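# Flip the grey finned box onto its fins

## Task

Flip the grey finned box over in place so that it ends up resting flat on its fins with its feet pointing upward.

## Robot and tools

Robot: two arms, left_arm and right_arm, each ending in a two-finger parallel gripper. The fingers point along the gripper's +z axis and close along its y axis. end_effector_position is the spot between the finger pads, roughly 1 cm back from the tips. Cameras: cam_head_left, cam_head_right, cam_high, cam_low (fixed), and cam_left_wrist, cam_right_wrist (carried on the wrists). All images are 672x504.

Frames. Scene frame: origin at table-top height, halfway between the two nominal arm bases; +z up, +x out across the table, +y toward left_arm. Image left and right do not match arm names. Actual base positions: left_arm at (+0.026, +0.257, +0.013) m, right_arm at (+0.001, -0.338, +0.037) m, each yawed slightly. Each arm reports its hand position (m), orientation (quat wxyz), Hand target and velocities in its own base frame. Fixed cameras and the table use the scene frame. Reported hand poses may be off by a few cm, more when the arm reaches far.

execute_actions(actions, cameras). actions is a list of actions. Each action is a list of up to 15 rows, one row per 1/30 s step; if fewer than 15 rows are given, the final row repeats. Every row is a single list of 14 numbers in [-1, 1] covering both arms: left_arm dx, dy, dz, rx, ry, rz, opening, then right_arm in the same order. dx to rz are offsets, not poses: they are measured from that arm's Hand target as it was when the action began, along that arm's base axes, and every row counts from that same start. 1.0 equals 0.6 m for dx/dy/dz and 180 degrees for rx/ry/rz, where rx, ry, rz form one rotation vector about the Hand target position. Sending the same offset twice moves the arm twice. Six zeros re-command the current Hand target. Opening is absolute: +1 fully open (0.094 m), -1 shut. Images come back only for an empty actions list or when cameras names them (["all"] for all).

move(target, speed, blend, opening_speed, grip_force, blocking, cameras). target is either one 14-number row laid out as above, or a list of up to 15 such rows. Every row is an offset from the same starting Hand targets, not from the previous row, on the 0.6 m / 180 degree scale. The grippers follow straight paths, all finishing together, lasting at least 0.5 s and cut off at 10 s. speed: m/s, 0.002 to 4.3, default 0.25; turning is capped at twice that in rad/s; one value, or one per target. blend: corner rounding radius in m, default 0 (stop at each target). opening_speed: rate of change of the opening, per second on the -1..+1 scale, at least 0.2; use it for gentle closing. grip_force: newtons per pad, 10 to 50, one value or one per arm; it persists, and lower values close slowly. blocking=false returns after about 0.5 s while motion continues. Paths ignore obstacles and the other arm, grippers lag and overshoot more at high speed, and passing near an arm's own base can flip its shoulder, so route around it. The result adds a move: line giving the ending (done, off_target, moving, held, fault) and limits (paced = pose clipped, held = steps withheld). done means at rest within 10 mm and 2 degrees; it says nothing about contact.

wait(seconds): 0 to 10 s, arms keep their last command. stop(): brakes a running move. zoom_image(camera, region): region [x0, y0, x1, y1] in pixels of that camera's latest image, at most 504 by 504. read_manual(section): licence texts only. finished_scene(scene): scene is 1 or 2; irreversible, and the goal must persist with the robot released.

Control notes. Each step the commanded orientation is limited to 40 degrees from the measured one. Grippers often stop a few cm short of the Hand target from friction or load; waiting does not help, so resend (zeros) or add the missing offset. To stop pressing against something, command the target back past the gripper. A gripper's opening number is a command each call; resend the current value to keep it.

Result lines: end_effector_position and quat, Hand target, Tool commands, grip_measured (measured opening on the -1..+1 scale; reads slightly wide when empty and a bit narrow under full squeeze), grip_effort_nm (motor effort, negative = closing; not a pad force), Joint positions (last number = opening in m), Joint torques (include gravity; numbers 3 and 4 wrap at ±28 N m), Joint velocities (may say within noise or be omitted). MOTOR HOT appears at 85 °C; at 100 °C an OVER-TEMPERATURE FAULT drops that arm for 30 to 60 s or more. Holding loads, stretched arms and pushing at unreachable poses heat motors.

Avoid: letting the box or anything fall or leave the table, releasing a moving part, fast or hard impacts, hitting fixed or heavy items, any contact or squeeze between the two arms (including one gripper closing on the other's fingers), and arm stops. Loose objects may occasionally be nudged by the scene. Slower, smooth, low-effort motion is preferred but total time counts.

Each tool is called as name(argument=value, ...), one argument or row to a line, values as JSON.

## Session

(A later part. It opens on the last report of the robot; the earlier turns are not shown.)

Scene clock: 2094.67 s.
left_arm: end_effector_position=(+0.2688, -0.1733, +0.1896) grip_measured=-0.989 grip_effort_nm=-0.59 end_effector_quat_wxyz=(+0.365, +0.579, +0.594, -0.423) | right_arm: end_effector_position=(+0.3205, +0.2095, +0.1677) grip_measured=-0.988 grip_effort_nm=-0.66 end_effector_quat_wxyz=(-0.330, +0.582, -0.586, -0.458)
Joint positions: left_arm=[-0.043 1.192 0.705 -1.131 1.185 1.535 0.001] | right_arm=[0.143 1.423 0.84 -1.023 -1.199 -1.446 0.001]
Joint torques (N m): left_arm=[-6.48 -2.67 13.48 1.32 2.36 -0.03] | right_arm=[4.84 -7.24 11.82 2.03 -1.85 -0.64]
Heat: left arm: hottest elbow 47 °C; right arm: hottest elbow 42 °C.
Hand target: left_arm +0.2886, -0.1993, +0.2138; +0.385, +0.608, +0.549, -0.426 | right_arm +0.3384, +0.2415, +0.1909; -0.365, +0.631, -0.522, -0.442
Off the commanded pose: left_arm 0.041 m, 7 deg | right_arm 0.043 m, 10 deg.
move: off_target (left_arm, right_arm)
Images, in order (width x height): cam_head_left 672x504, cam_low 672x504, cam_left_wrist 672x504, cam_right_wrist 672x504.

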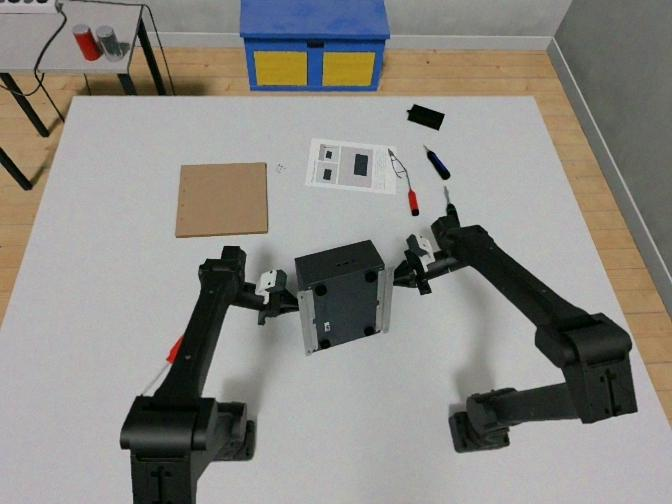

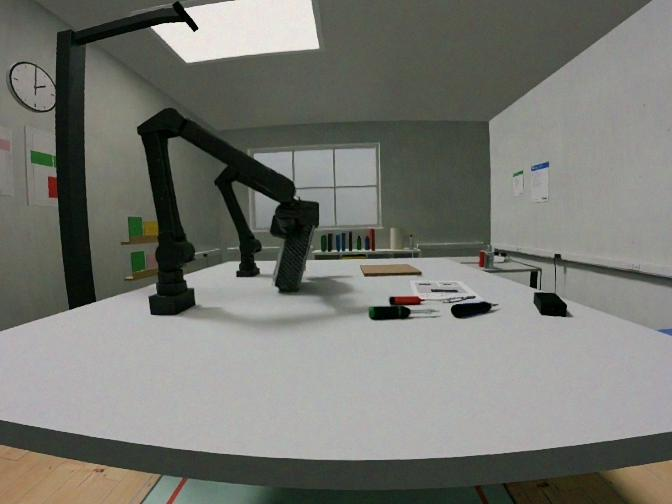

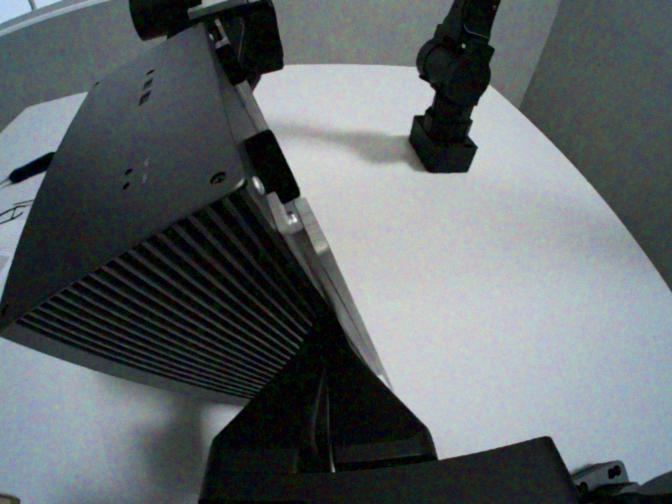

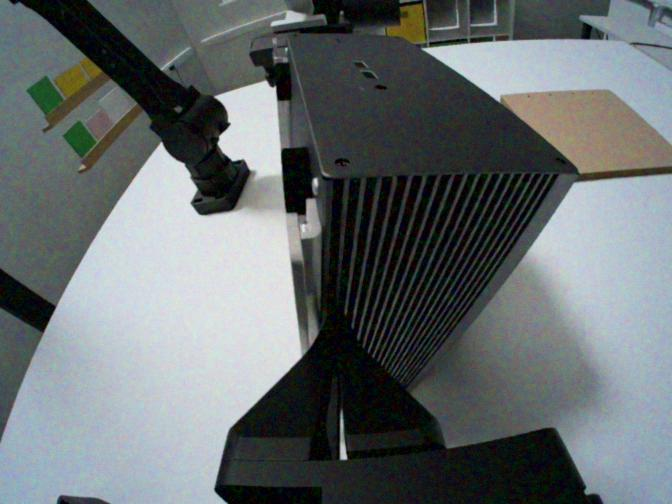

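move(
  target=[0.0487,0.0114,-0.005,0,0,0,-1,0.0494,0.008,-0.005,0,0,0,-1],
  speed=0.04,
  cameras=["cam_left_wrist","cam_right_wrist","cam_low","cam_head_left"],
)

zoom_image(
  camera="cam_low",
  region=[200, 170, 380, 320],
)

Scene clock: 2107.43 s.
left_arm: end_effector_position=(+0.2996, -0.1702, +0.1914) grip_measured=-0.989 grip_effort_nm=-0.59 end_effector_quat_wxyz=(+0.368, +0.585, +0.586, -0.423) | right_arm: end_effector_position=(+0.3709, +0.2158, +0.1712) grip_measured=-0.988 grip_effort_nm=-0.67 end_effector_quat_wxyz=(-0.360, +0.610, -0.559, -0.431)
Joint positions: left_arm=[-0.027 1.294 0.792 -1.173 1.189 1.612 0.001] | right_arm=[0.142 1.521 0.962 -0.989 -1.191 -1.501 0.001]
Joint torques (N m): left_arm=[-5.54 -4.31 12.71 0.94 2.14 -0.06] | right_arm=[4.6 -10.17 9.29 0.27 -2.11 -0.12]
Heat: left arm: hottest elbow 49 °C; right arm: hottest elbow 43 °C.
Hand target: left_arm +0.3178, -0.1924, +0.2108; +0.385, +0.608, +0.549, -0.426 | right_arm +0.3680, +0.2464, +0.1879; -0.365, +0.631, -0.522, -0.442
Off the commanded pose: left_arm 0.035 m, 5 deg | right_arm 0.035 m, 5 deg.
move: off_target (left_arm, right_arm)
Images, in order (width x height): cam_head_left 672x504, cam_low 672x504, cam_left_wrist 672x504, cam_right_wrist 672x504.

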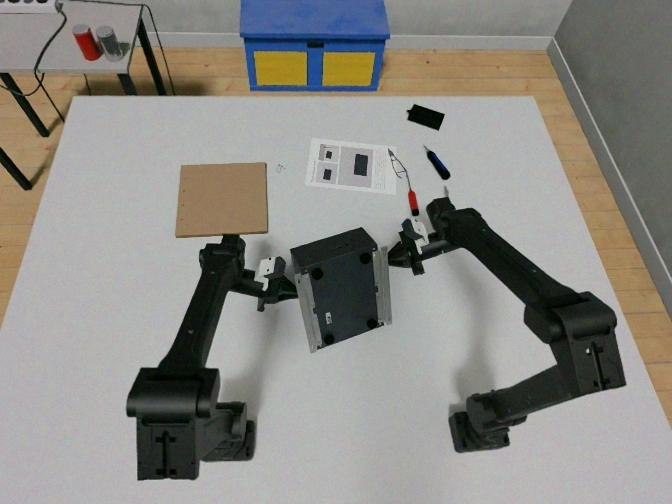

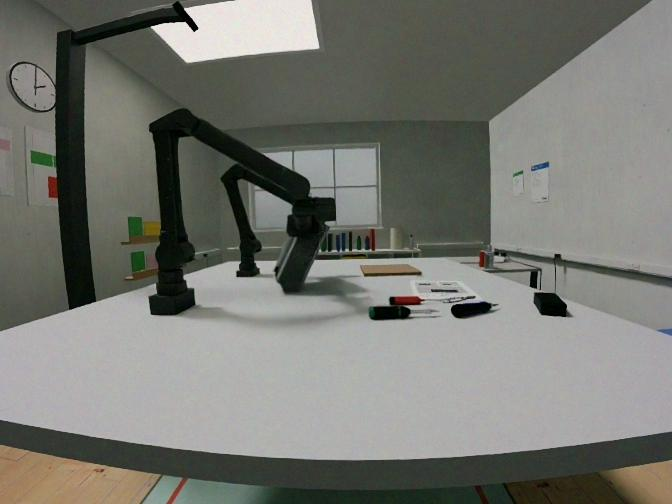

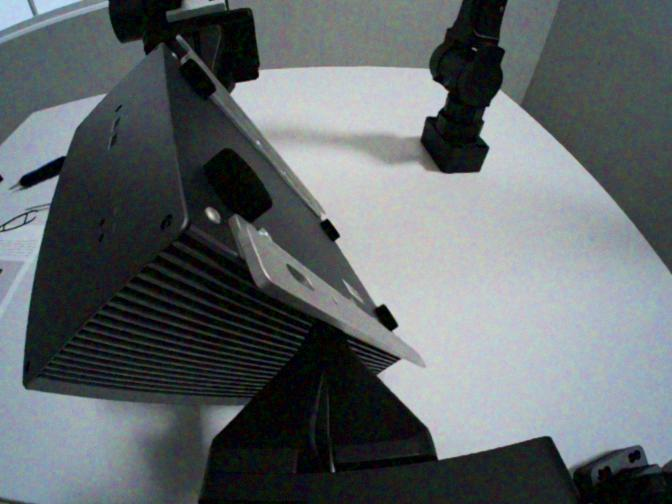

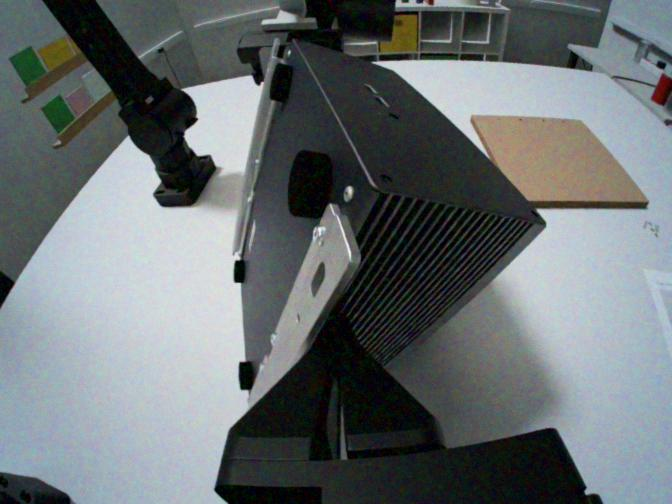

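Scaled by 2.800.

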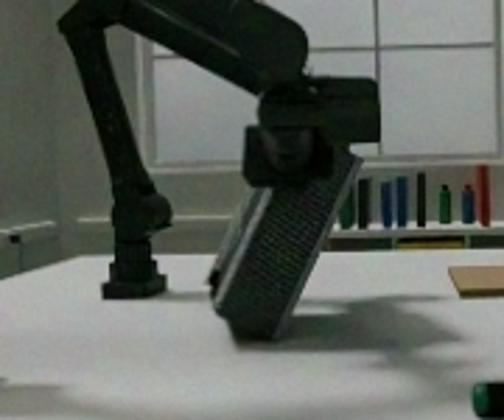

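move(
  target=[0.0725,0.005,-0.02,0,0,-0.0095,-1,0.0383,0.0272,-0.0133,0,0,0.0095,-1],
  speed=0.04,
  cameras=["cam_left_wrist","cam_right_wrist","cam_low","cam_head_left"],
)

zoom_image(
  camera="cam_low",
  region=[200, 170, 380, 320],
)

Scene clock: 2122.63 s.
left_arm: end_effector_position=(+0.3419, -0.1623, +0.1843) grip_measured=-0.989 grip_effort_nm=-0.58 end_effector_quat_wxyz=(+0.362, +0.589, +0.579, -0.432) | right_arm: end_effector_position=(+0.4059, +0.2189, +0.1636) grip_measured=-0.988 grip_effort_nm=-0.67 end_effector_quat_wxyz=(-0.361, +0.612, -0.559, -0.428)
Joint positions: left_arm=[-0.001 1.457 0.921 -1.272 1.187 1.746 0.001] | right_arm=[0.138 1.614 1.053 -0.989 -1.187 -1.509 0.001]
Joint torques (N m): left_arm=[-6.3 -6.18 12.33 1.02 2.02 -0.05] | right_arm=[7 -12.22 8.44 0.08 -2.32 -0.31]
Heat: left arm: hottest elbow 50 °C; right arm: hottest elbow 43 °C.
Hand target: left_arm +0.3613, -0.1894, +0.1987; +0.378, +0.616, +0.540, -0.431 | right_arm +0.3909, +0.2627, +0.1799; -0.359, +0.639, -0.512, -0.448
Off the commanded pose: left_arm 0.036 m, 6 deg | right_arm 0.049 m, 7 deg.
move: off_target (left_arm, right_arm)
Images, in order (width x height): cam_head_left 672x504, cam_low 672x504, cam_left_wrist 672x504, cam_right_wrist 672x504.

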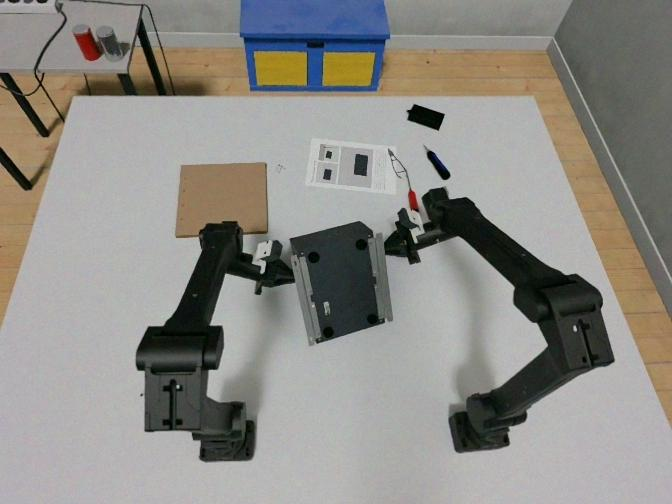

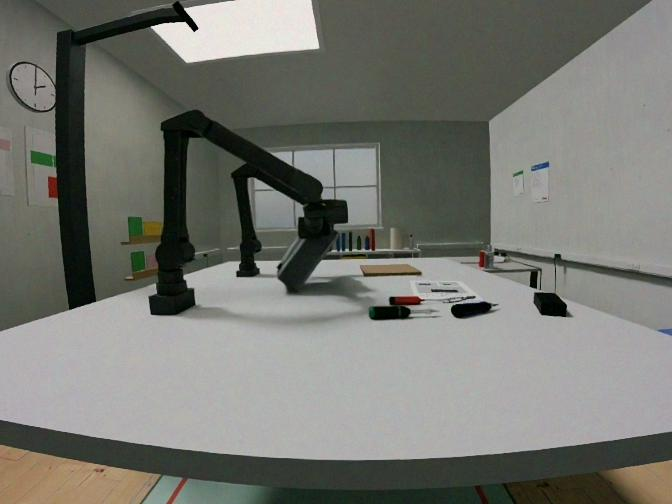

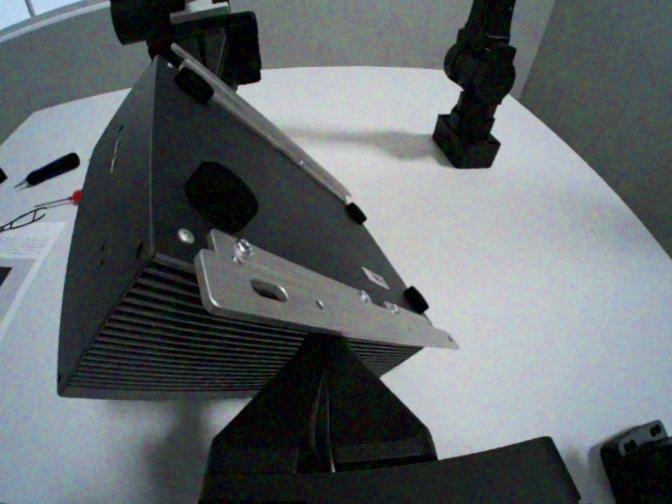

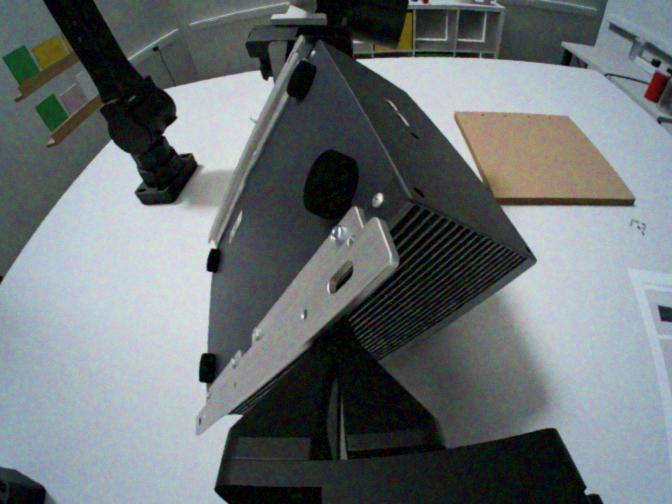

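Scaled by 2.800.

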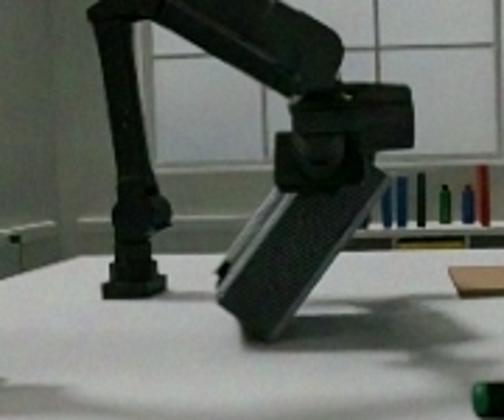

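move(
  target=[0.0883,0.0133,-0.0417,0,0,-0.006,-1,0.0667,0.0233,-0.0417,0,0,0.006,-1],
  speed=0.04,
  cameras=["cam_left_wrist","cam_right_wrist","cam_low","cam_head_left"],
)

zoom_image(
  camera="cam_low",
  region=[200, 170, 380, 320],
)

Scene clock: 2134.37 s.
left_arm: end_effector_position=(+0.3918, -0.1515, +0.1390) grip_measured=-0.989 grip_effort_nm=-0.58 end_effector_quat_wxyz=(+0.346, +0.602, +0.573, -0.436) | right_arm: end_effector_position=(+0.4342, +0.2201, +0.1169) grip_measured=-0.988 grip_effort_nm=-0.67 end_effector_quat_wxyz=(-0.341, +0.611, -0.566, -0.437)
Joint positions: left_arm=[0.02 1.683 1.053 -1.307 1.151 1.879 0.001] | right_arm=[0.134 1.772 1.126 -0.989 -1.174 -1.556 0.001]
Joint torques (N m): left_arm=[-6.07 -12.22 12.71 -0.7 2.96 -0.14] | right_arm=[7.53 -15.21 10.4 -0.23 -2.98 -0.23]
Heat: left arm: hottest elbow 50 °C; right arm: hottest elbow 42 °C.
Hand target: left_arm +0.4143, -0.1815, +0.1738; +0.375, +0.621, +0.534, -0.435 | right_arm +0.4311, +0.2766, +0.1550; -0.355, +0.644, -0.506, -0.451
Off the commanded pose: left_arm 0.051 m, 6 deg | right_arm 0.068 m, 8 deg.
move: off_target (left_arm, right_arm)
Images, in order (width x height): cam_head_left 672x504, cam_low 672x504, cam_left_wrist 672x504, cam_right_wrist 672x504.

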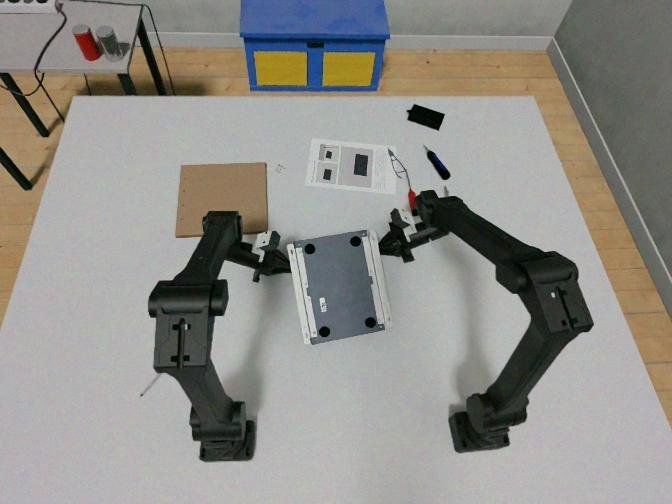

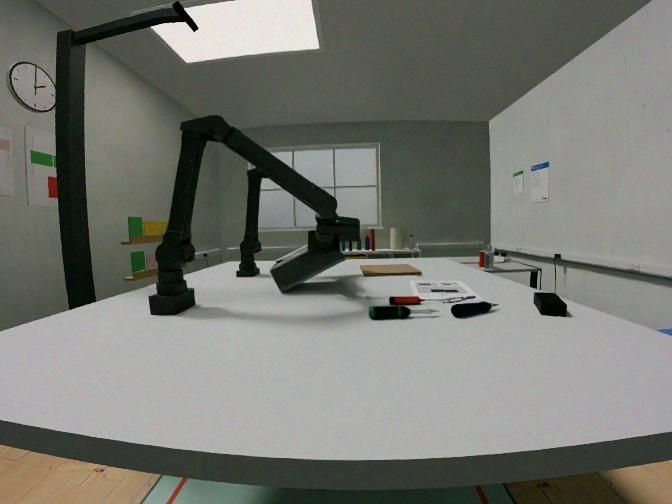

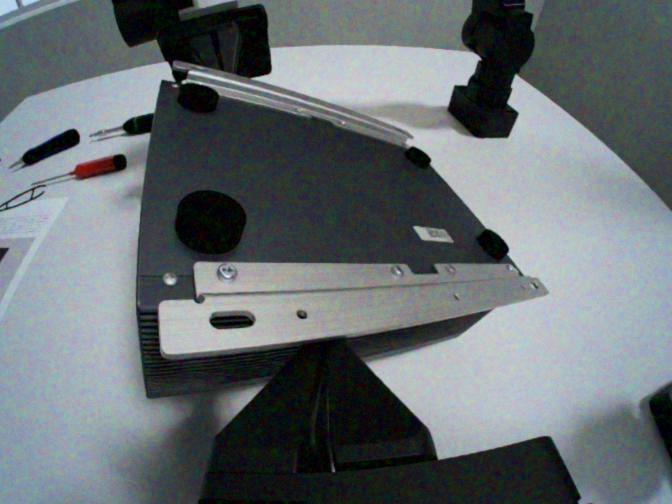

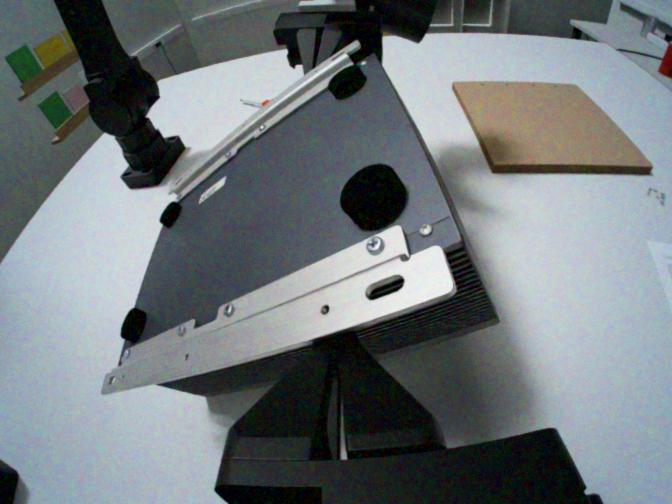

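Scaled by 2.800.

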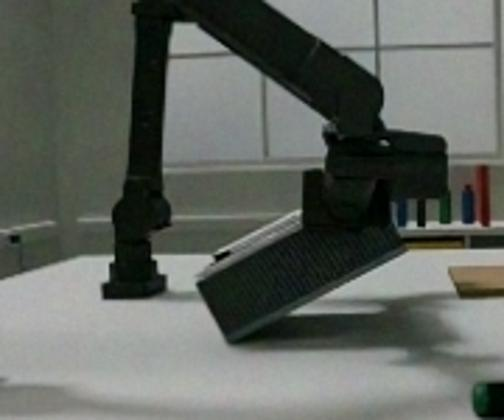

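move(
  target=[0.0483,0.0117,-0.0667,0,0,0,-1,0.0492,0.0088,-0.0667,0,0,0,-1],
  speed=0.03,
  cameras=["cam_left_wrist","cam_right_wrist","cam_low"],
)

zoom_image(
  camera="cam_low",
  region=[200, 170, 380, 320],
)

Scene clock: 2143.33 s.
left_arm: end_effector_position=(+0.4192, -0.1458, +0.1035) grip_measured=-0.989 grip_effort_nm=-0.58 end_effector_quat_wxyz=(+0.344, +0.600, +0.571, -0.442) | right_arm: end_effector_position=(+0.4614, +0.2240, +0.0813) grip_measured=-0.988 grip_effort_nm=-0.67 end_effector_quat_wxyz=(-0.339, +0.611, -0.565, -0.440)
Joint positions: left_arm=[0.033 1.819 1.122 -1.295 1.151 1.928 0.001] | right_arm=[0.134 1.895 1.194 -0.952 -1.176 -1.569 0.001]
Joint torques (N m): left_arm=[-5.48 -14.15 11.56 -0.13 2.75 -0.17] | right_arm=[7.53 -16.67 9.92 0.32 -2.84 -0.15]
Heat: left arm: hottest elbow 51 °C; right arm: hottest elbow 43 °C.
Hand target: left_arm +0.4433, -0.1744, +0.1338; +0.375, +0.621, +0.534, -0.435 | right_arm +0.4605, +0.2818, +0.1150; -0.355, +0.644, -0.506, -0.451
Off the commanded pose: left_arm 0.048 m, 6 deg | right_arm 0.067 m, 8 deg.
move: off_target (left_arm, right_arm)
Images, in order (width x height): cam_low 672x504, cam_left_wrist 672x504, cam_right_wrist 672x504.

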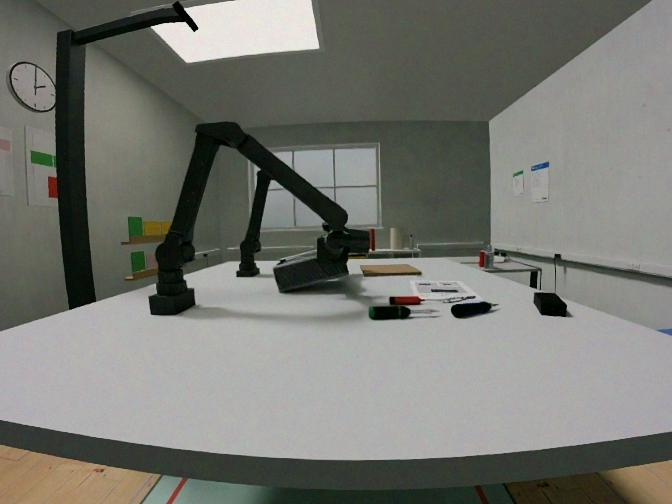

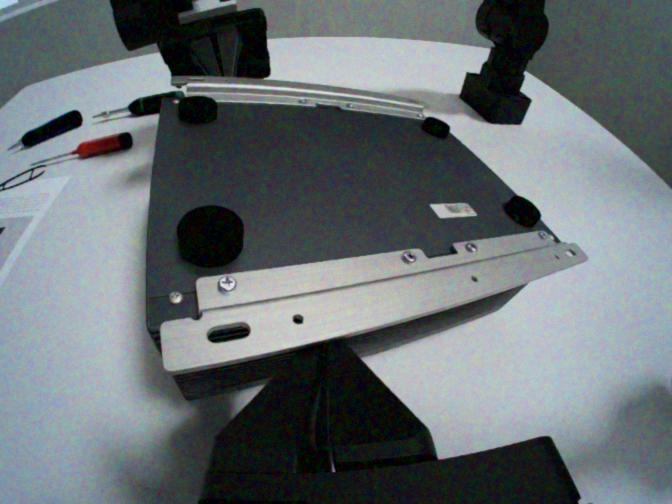

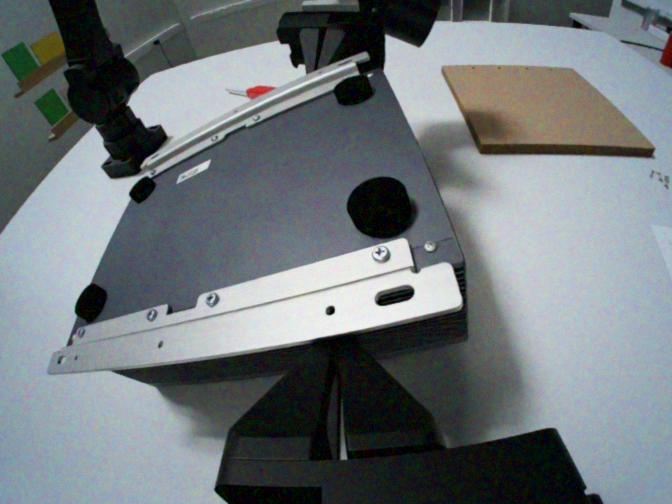

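Scaled by 2.800.

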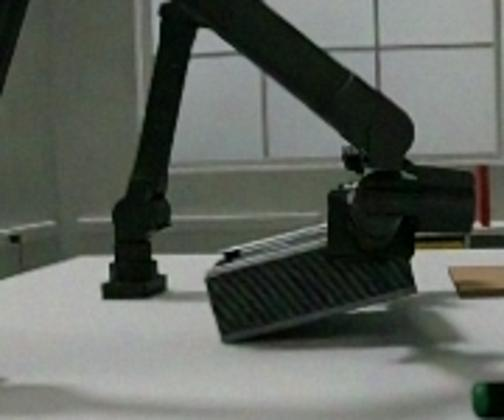

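move(
  target=[0.0323,0.0078,-0.05,0,0,0,-1,0.0328,0.006,-0.05,0,0,0,-1],
  speed=0.03,
  cameras=["cam_left_wrist","cam_right_wrist","cam_low"],
)

zoom_image(
  camera="cam_low",
  region=[200, 170, 380, 320],
)

Scene clock: 2151.17 s.
left_arm: end_effector_position=(+0.4359, -0.1418, +0.0732) grip_measured=-0.989 grip_effort_nm=-0.58 end_effector_quat_wxyz=(+0.339, +0.593, +0.576, -0.449) | right_arm: end_effector_position=(+0.4786, +0.2266, +0.0520) grip_measured=-0.988 grip_effort_nm=-0.67 end_effector_quat_wxyz=(-0.339, +0.611, -0.563, -0.442)
Joint positions: left_arm=[0.04 1.916 1.166 -1.274 1.149 1.937 0.001] | right_arm=[0.134 1.984 1.241 -0.918 -1.18 -1.579 0.001]
Joint torques (N m): left_arm=[-5.42 -15.5 11.22 -0.05 2.7 0.04] | right_arm=[7.47 -17.61 9.65 0.55 -2.69 -0.08]
Heat: left arm: hottest elbow 52 °C; right arm: hottest elbow 44 °C.
Hand target: left_arm +0.4627, -0.1697, +0.1038; +0.374, +0.621, +0.534, -0.435 | right_arm +0.4802, +0.2855, +0.0850; -0.355, +0.644, -0.506, -0.451
Off the commanded pose: left_arm 0.049 m, 7 deg | right_arm 0.067 m, 8 deg.
move: off_target (left_arm, right_arm)
Images, in order (width x height): cam_low 672x504, cam_left_wrist 672x504, cam_right_wrist 672x504.

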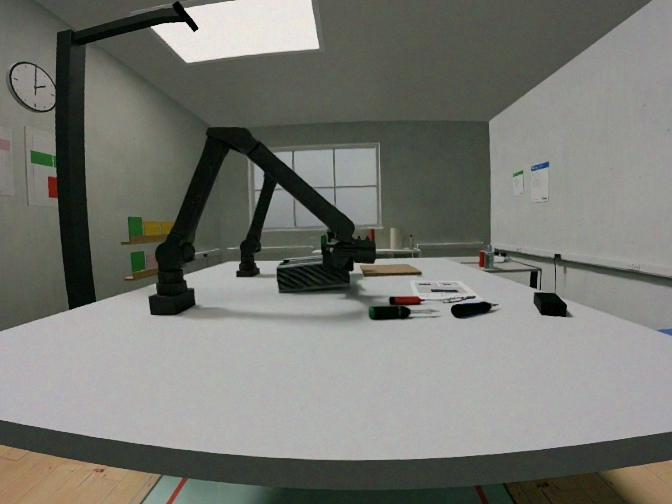

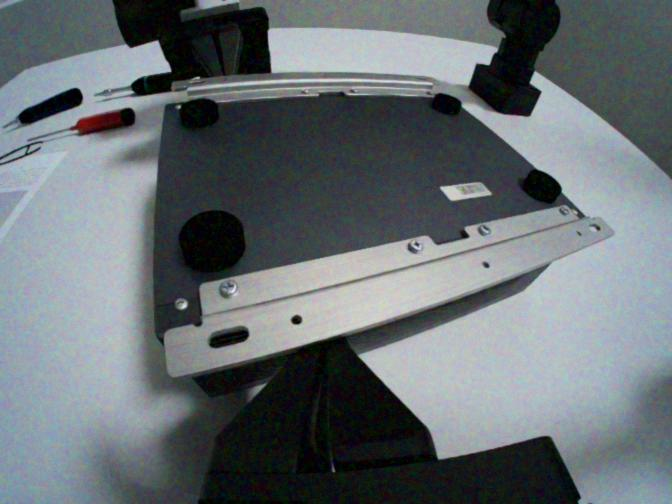

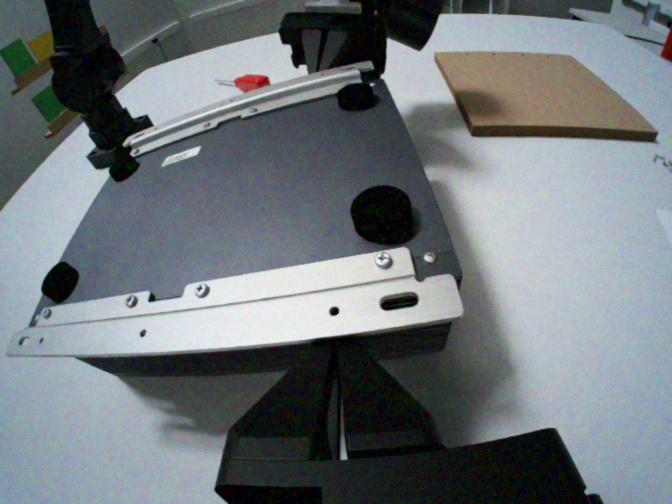

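Scaled by 2.800.

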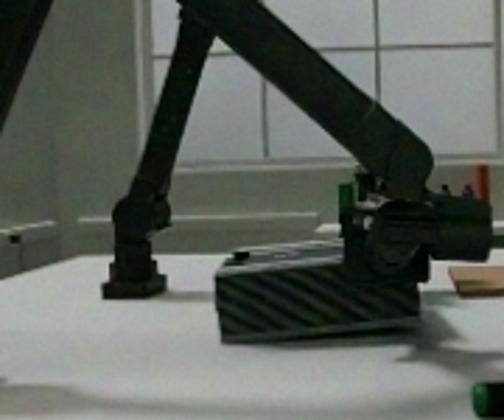

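execute_actions(
  actions=[],
  cameras=["cam_low","cam_left_wrist","cam_right_wrist"],
)

Scene clock: 2177.33 s.
left_arm: end_effector_position=(+0.4359, -0.1418, +0.0732) grip_measured=-0.989 grip_effort_nm=-0.58 end_effector_quat_wxyz=(+0.339, +0.593, +0.576, -0.449) | right_arm: end_effector_position=(+0.4786, +0.2266, +0.0520) grip_measured=-0.988 grip_effort_nm=-0.67 end_effector_quat_wxyz=(-0.339, +0.611, -0.563, -0.442)
Joint positions: left_arm=[0.04 1.916 1.166 -1.274 1.149 1.937 0.001] | right_arm=[0.134 1.984 1.241 -0.918 -1.18 -1.579 0.001]
Joint velocities: within noise
Joint torques (N m): left_arm=[-5.3 -15.44 11.19 -0.1 2.7 0.04] | right_arm=[7.65 -18.43 9.55 0.39 -2.64 -0.12]
Heat: left arm: hottest elbow 52 °C; right arm: hottest elbow 47 °C.
Hand target: left_arm +0.4627, -0.1697, +0.1038; +0.374, +0.621, +0.534, -0.435 | right_arm +0.4802, +0.2855, +0.0850; -0.355, +0.644, -0.506, -0.451
Tool commands: left_gripper/opening=-1.0 right_gripper/opening=-1.0
Off the commanded pose: left_arm 0.049 m, 7 deg | right_arm 0.067 m, 8 deg.
Images, in order (width x height): cam_low 672x504, cam_left_wrist 672x504, cam_right_wrist 672x504.

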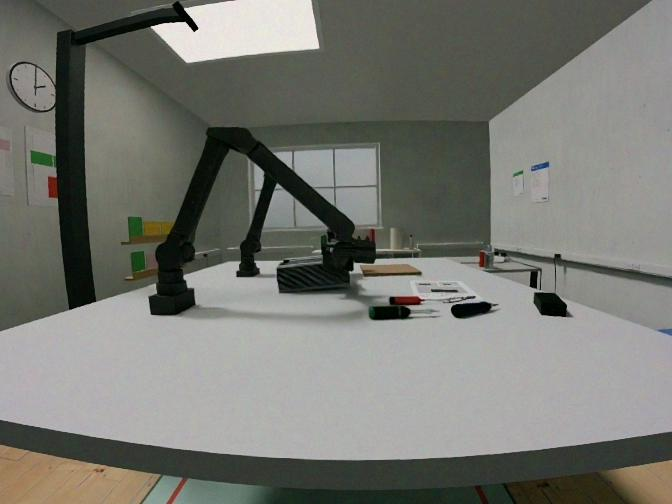

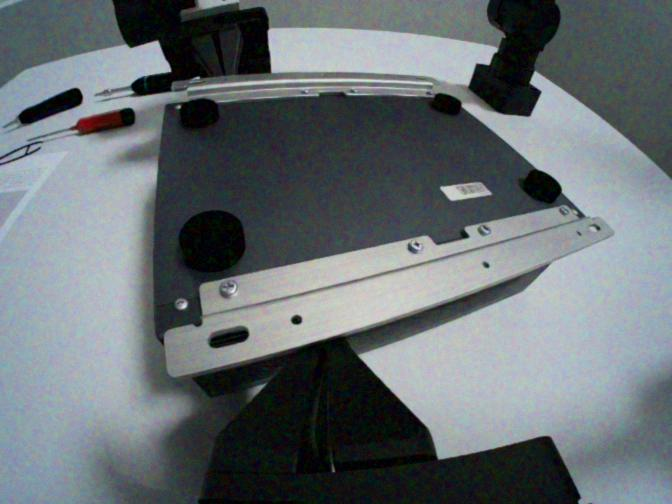

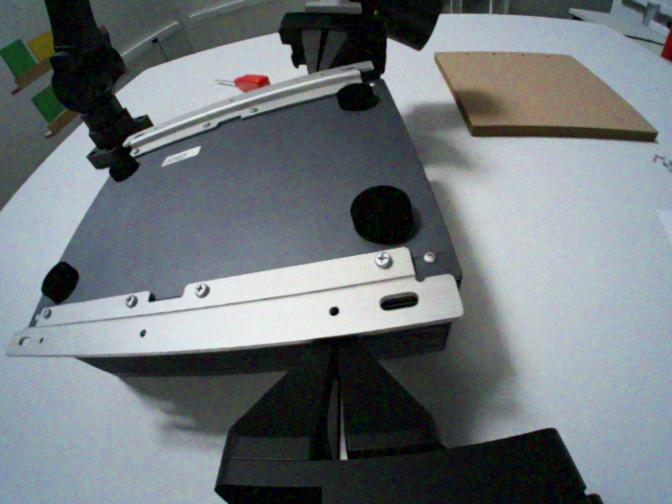

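move(
  target=[0.01,0,-0.04,0,0,0,-1, 0.01,0,-0.04,0,0,0,-1],
  speed=0.03,
  cameras=["cam_low","cam_left_wrist","cam_right_wrist"],
)

zoom_image(
  camera="cam_low",
  region=[240, 210, 380, 315],
)

Scene clock: 2183.40 s.
left_arm: end_effector_position=(+0.4423, -0.1406, +0.0598) grip_measured=-0.989 grip_effort_nm=-0.58 end_effector_quat_wxyz=(+0.344, +0.596, +0.573, -0.445) | right_arm: end_effector_position=(+0.4846, +0.2277, +0.0394) grip_measured=-0.988 grip_effort_nm=-0.67 end_effector_quat_wxyz=(-0.344, +0.612, -0.559, -0.441)
Joint positions: left_arm=[0.043 1.949 1.176 -1.242 1.151 1.944 0.001] | right_arm=[0.134 2.017 1.253 -0.89 -1.185 -1.584 0.001]
Joint torques (N m): left_arm=[-5.71 -14.27 10.89 0.44 2.62 -0.05] | right_arm=[7.12 -16.32 9.37 0.72 -2.46 -0.14]
Heat: left arm: hottest elbow 52 °C; right arm: hottest elbow 47 °C.
Hand target: left_arm +0.4687, -0.1698, +0.0797; +0.374, +0.621, +0.534, -0.435 | right_arm +0.4863, +0.2855, +0.0610; -0.355, +0.644, -0.506, -0.451
Off the commanded pose: left_arm 0.044 m, 6 deg | right_arm 0.062 m, 7 deg.
move: off_target (left_arm, right_arm)
Images, in order (width x height): cam_low 672x504, cam_left_wrist 672x504, cam_right_wrist 672x504.

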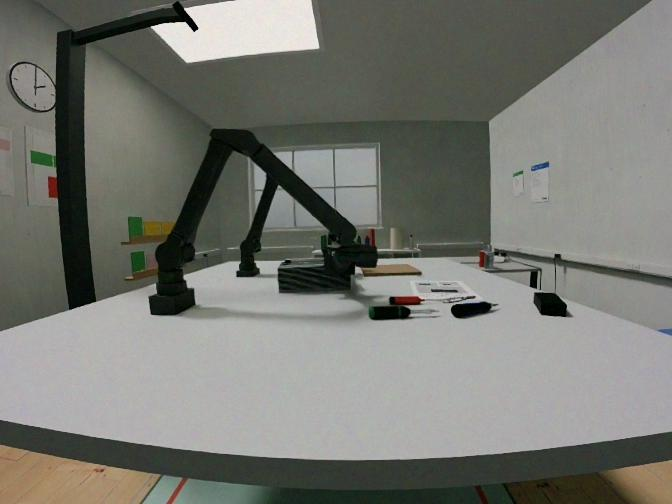

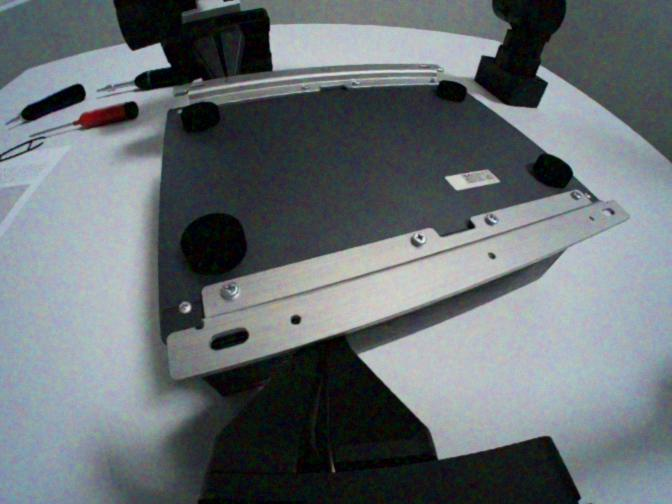

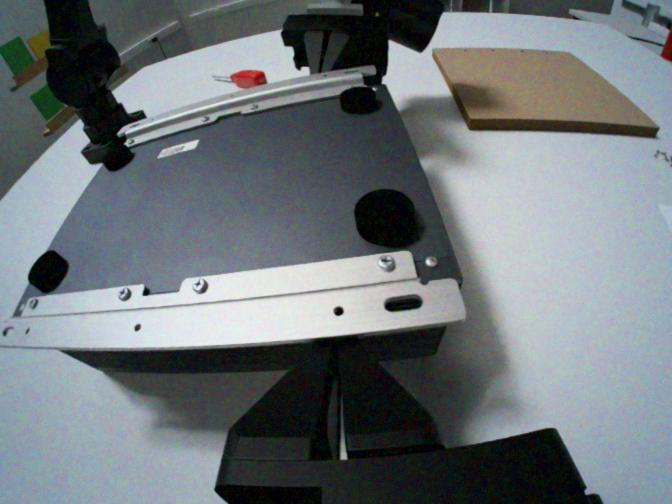

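Scaled by 3.600.

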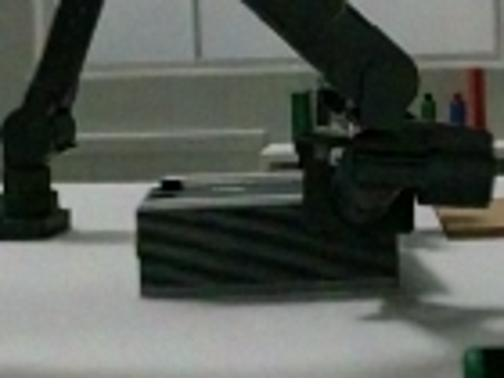

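move(
  target=[0.003,0,-0.025,0,0,0,-1, 0.003,0,-0.025,0,0,0,-1],
  speed=0.03,
  cameras=["cam_low","cam_left_wrist","cam_right_wrist"],
)

zoom_image(
  camera="cam_low",
  region=[240, 210, 380, 315],
)

Scene clock: 2192.20 s.
left_arm: end_effector_position=(+0.4477, -0.1398, +0.0587) grip_measured=-0.989 grip_effort_nm=-0.58 end_effector_quat_wxyz=(+0.355, +0.600, +0.568, -0.438) | right_arm: end_effector_position=(+0.4876, +0.2286, +0.0377) grip_measured=-0.988 grip_effort_nm=-0.67 end_effector_quat_wxyz=(-0.351, +0.614, -0.554, -0.440)
Joint positions: left_arm=[0.045 1.955 1.182 -1.222 1.16 1.951 0.001] | right_arm=[0.134 2.025 1.257 -0.875 -1.193 -1.589 0.001]
Joint torques (N m): left_arm=[-5.77 -12.34 10.45 0.98 2.25 -0.13] | right_arm=[6.95 -14.45 9.1 1.1 -2.11 -0.04]
Heat: left arm: hottest elbow 50 °C; right arm: hottest elbow 46 °C.
Hand target: left_arm +0.4705, -0.1698, +0.0647; +0.374, +0.621, +0.534, -0.435 | right_arm +0.4881, +0.2855, +0.0461; -0.355, +0.644, -0.506, -0.451
Off the commanded pose: left_arm 0.038 m, 5 deg | right_arm 0.057 m, 7 deg.
move: off_target (left_arm, right_arm)
Images, in order (width x height): cam_low 672x504, cam_left_wrist 672x504, cam_right_wrist 672x504.

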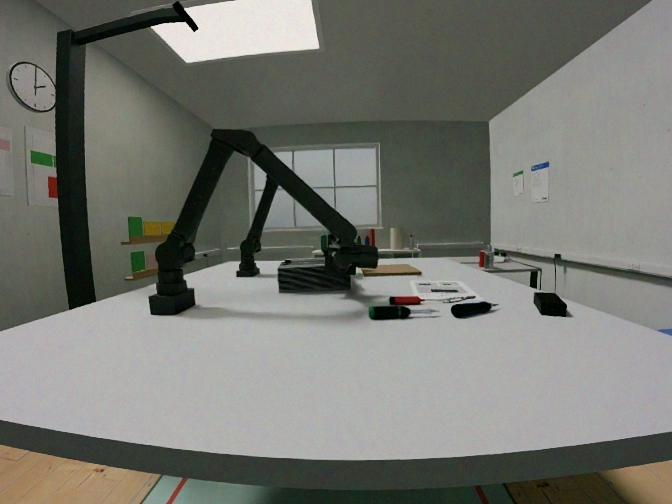

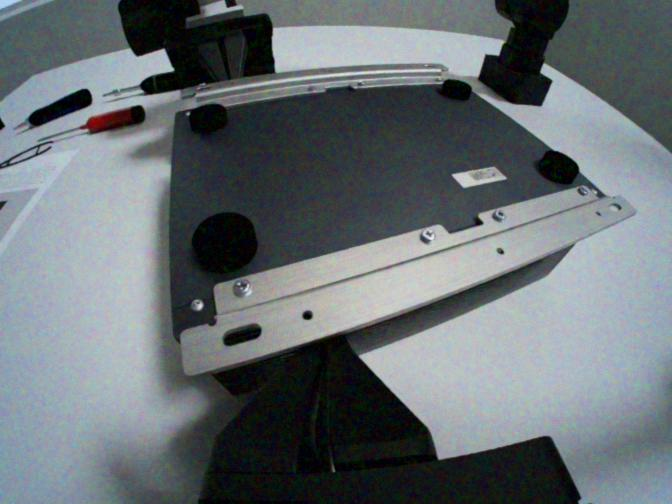

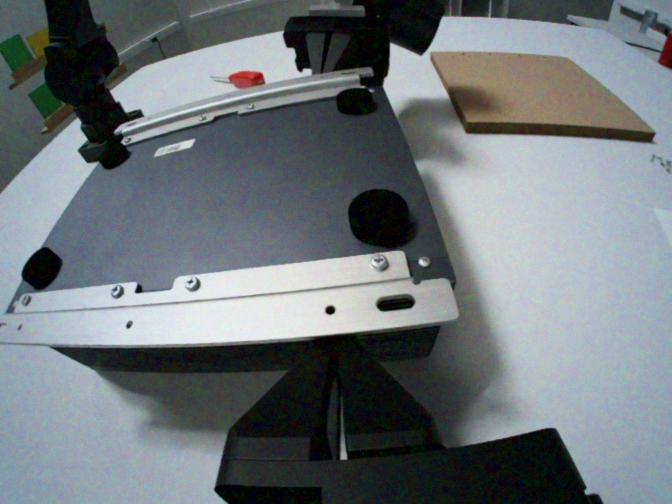

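Scaled by 3.600.

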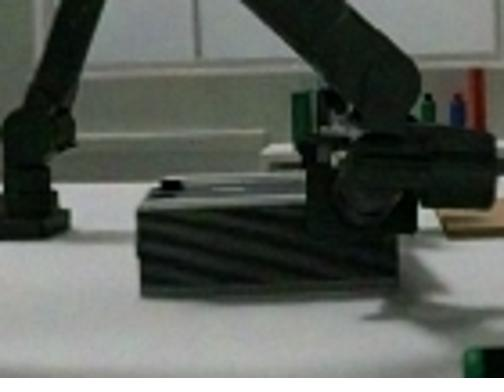

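move(
  target=[-0.015,0.0663,-0.005,0,0,0,-1, 0,-0.109,-0.005,0,0,0,-1],
  speed=0.03,
  cameras=["cam_left_wrist","cam_right_wrist"],
)

Scene clock: 2205.23 s.
left_arm: end_effector_position=(+0.4500, -0.1350, +0.0599) grip_measured=-0.989 grip_effort_nm=-0.58 end_effector_quat_wxyz=(+0.368, +0.617, +0.543, -0.435) | right_arm: end_effector_position=(+0.4737, +0.2243, +0.0399) grip_measured=-0.988 grip_effort_nm=-0.67 end_effector_quat_wxyz=(-0.345, +0.642, -0.509, -0.458)
Joint positions: left_arm=[0.056 1.98 1.213 -1.298 1.161 2.081 0.001] | right_arm=[0.129 2.074 1.324 -1.154 -1.201 -1.903 0.001]
Joint torques (N m): left_arm=[0.03 -13.68 8.03 -0.69 0.7 -0.07] | right_arm=[-1.49 -15.15 7.94 -0.38 -0.8 -0.1]
Heat: left arm: hottest elbow 49 °C; right arm: hottest elbow 46 °C.
Hand target: left_arm +0.4614, -0.1299, +0.0617; +0.374, +0.621, +0.534, -0.435 | right_arm +0.4880, +0.2201, +0.0429; -0.355, +0.644, -0.506, -0.451
Off the commanded pose: left_arm 0.013 m, 1 deg | right_arm 0.015 m, 1 deg.
joint sent to its limit (left arm) — joint 6 (wrist roll), upper limit. The joint targets still meet the commanded pose.
move: off_target (left_arm, right_arm)
Images, in order (width x height): cam_left_wrist 672x504, cam_right_wrist 672x504.

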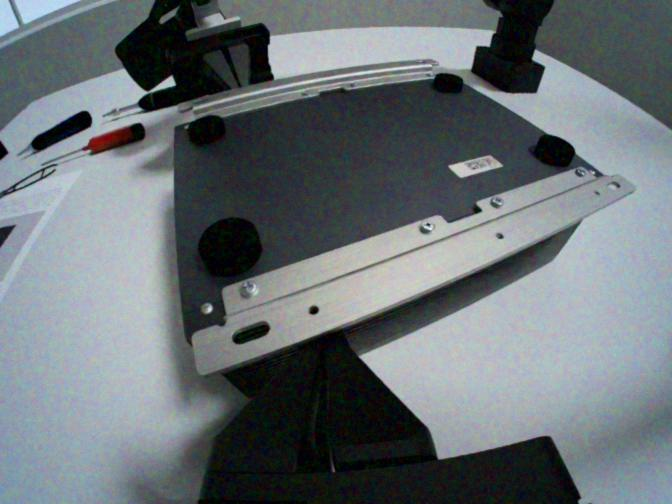

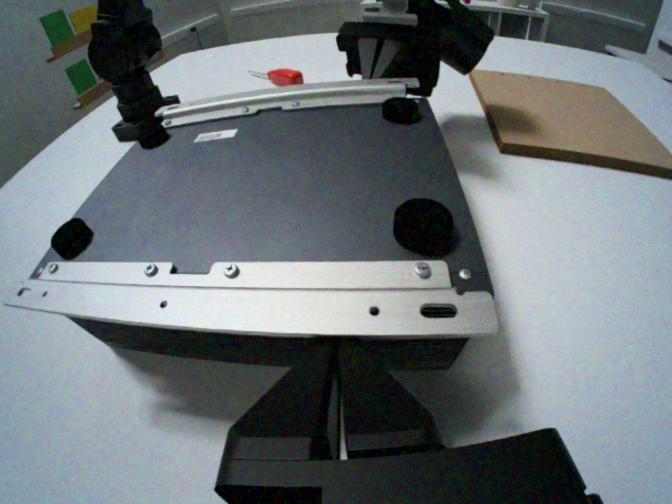

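move(
  target=[0,0.12,-0.003,0,0,0,-1, 0,-0.12,-0.003,0,0,0,-1],
  speed=0.06,
  cameras=["cam_left_wrist","cam_right_wrist"],
)

Scene clock: 2216.30 s.
left_arm: end_effector_position=(+0.4550, -0.0631, +0.0499) grip_measured=-0.989 grip_effort_nm=-0.58 end_effector_quat_wxyz=(+0.361, +0.593, +0.596, -0.405) | right_arm: end_effector_position=(+0.4807, +0.1541, +0.0369) grip_measured=-0.988 grip_effort_nm=-0.67 end_effector_quat_wxyz=(-0.350, +0.636, -0.527, -0.442)
Joint positions: left_arm=[0.203 1.98 1.213 -1.318 1.077 2.081 0.001] | right_arm=[-0.008 2.093 1.346 -1.325 -1.141 -2.09 0.001]
Joint torques (N m): left_arm=[-0.21 -15.97 6.93 -0.68 0.49 -0.06] | right_arm=[-1.67 -16.67 6.56 -0.72 -0.52 -0.13]
Heat: left arm: hottest elbow 48 °C; right arm: hottest elbow 45 °C.
Hand target: left_arm +0.4614, -0.0581, +0.0599; +0.374, +0.621, +0.534, -0.435 | right_arm +0.4880, +0.1481, +0.0412; -0.355, +0.644, -0.506, -0.451
Off the commanded pose: left_arm 0.013 m, 9 deg | right_arm 0.010 m, 3 deg.
joint sent to its limit (left arm) — joint 6 (wrist roll), upper limit. The joint targets are off in orientation, not in position.
joint sent to its limit (right arm) — joint 6 (wrist roll), lower limit. The joint targets are off in orientation, not in position.
move: off_target (left_arm, right_arm)
Images, in order (width x height): cam_left_wrist 672x504, cam_right_wrist 672x504.

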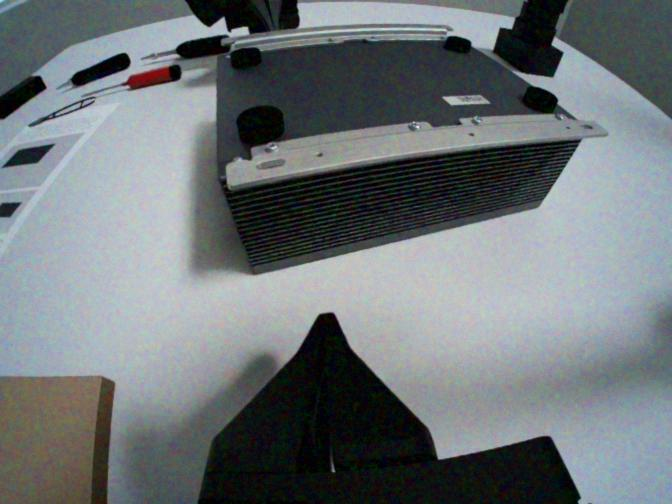

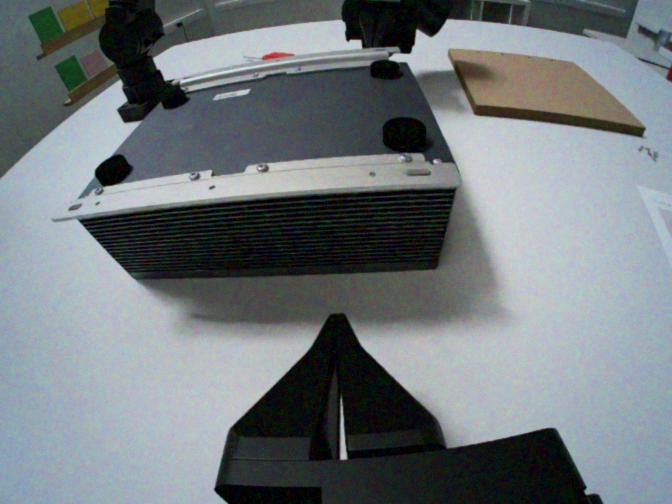

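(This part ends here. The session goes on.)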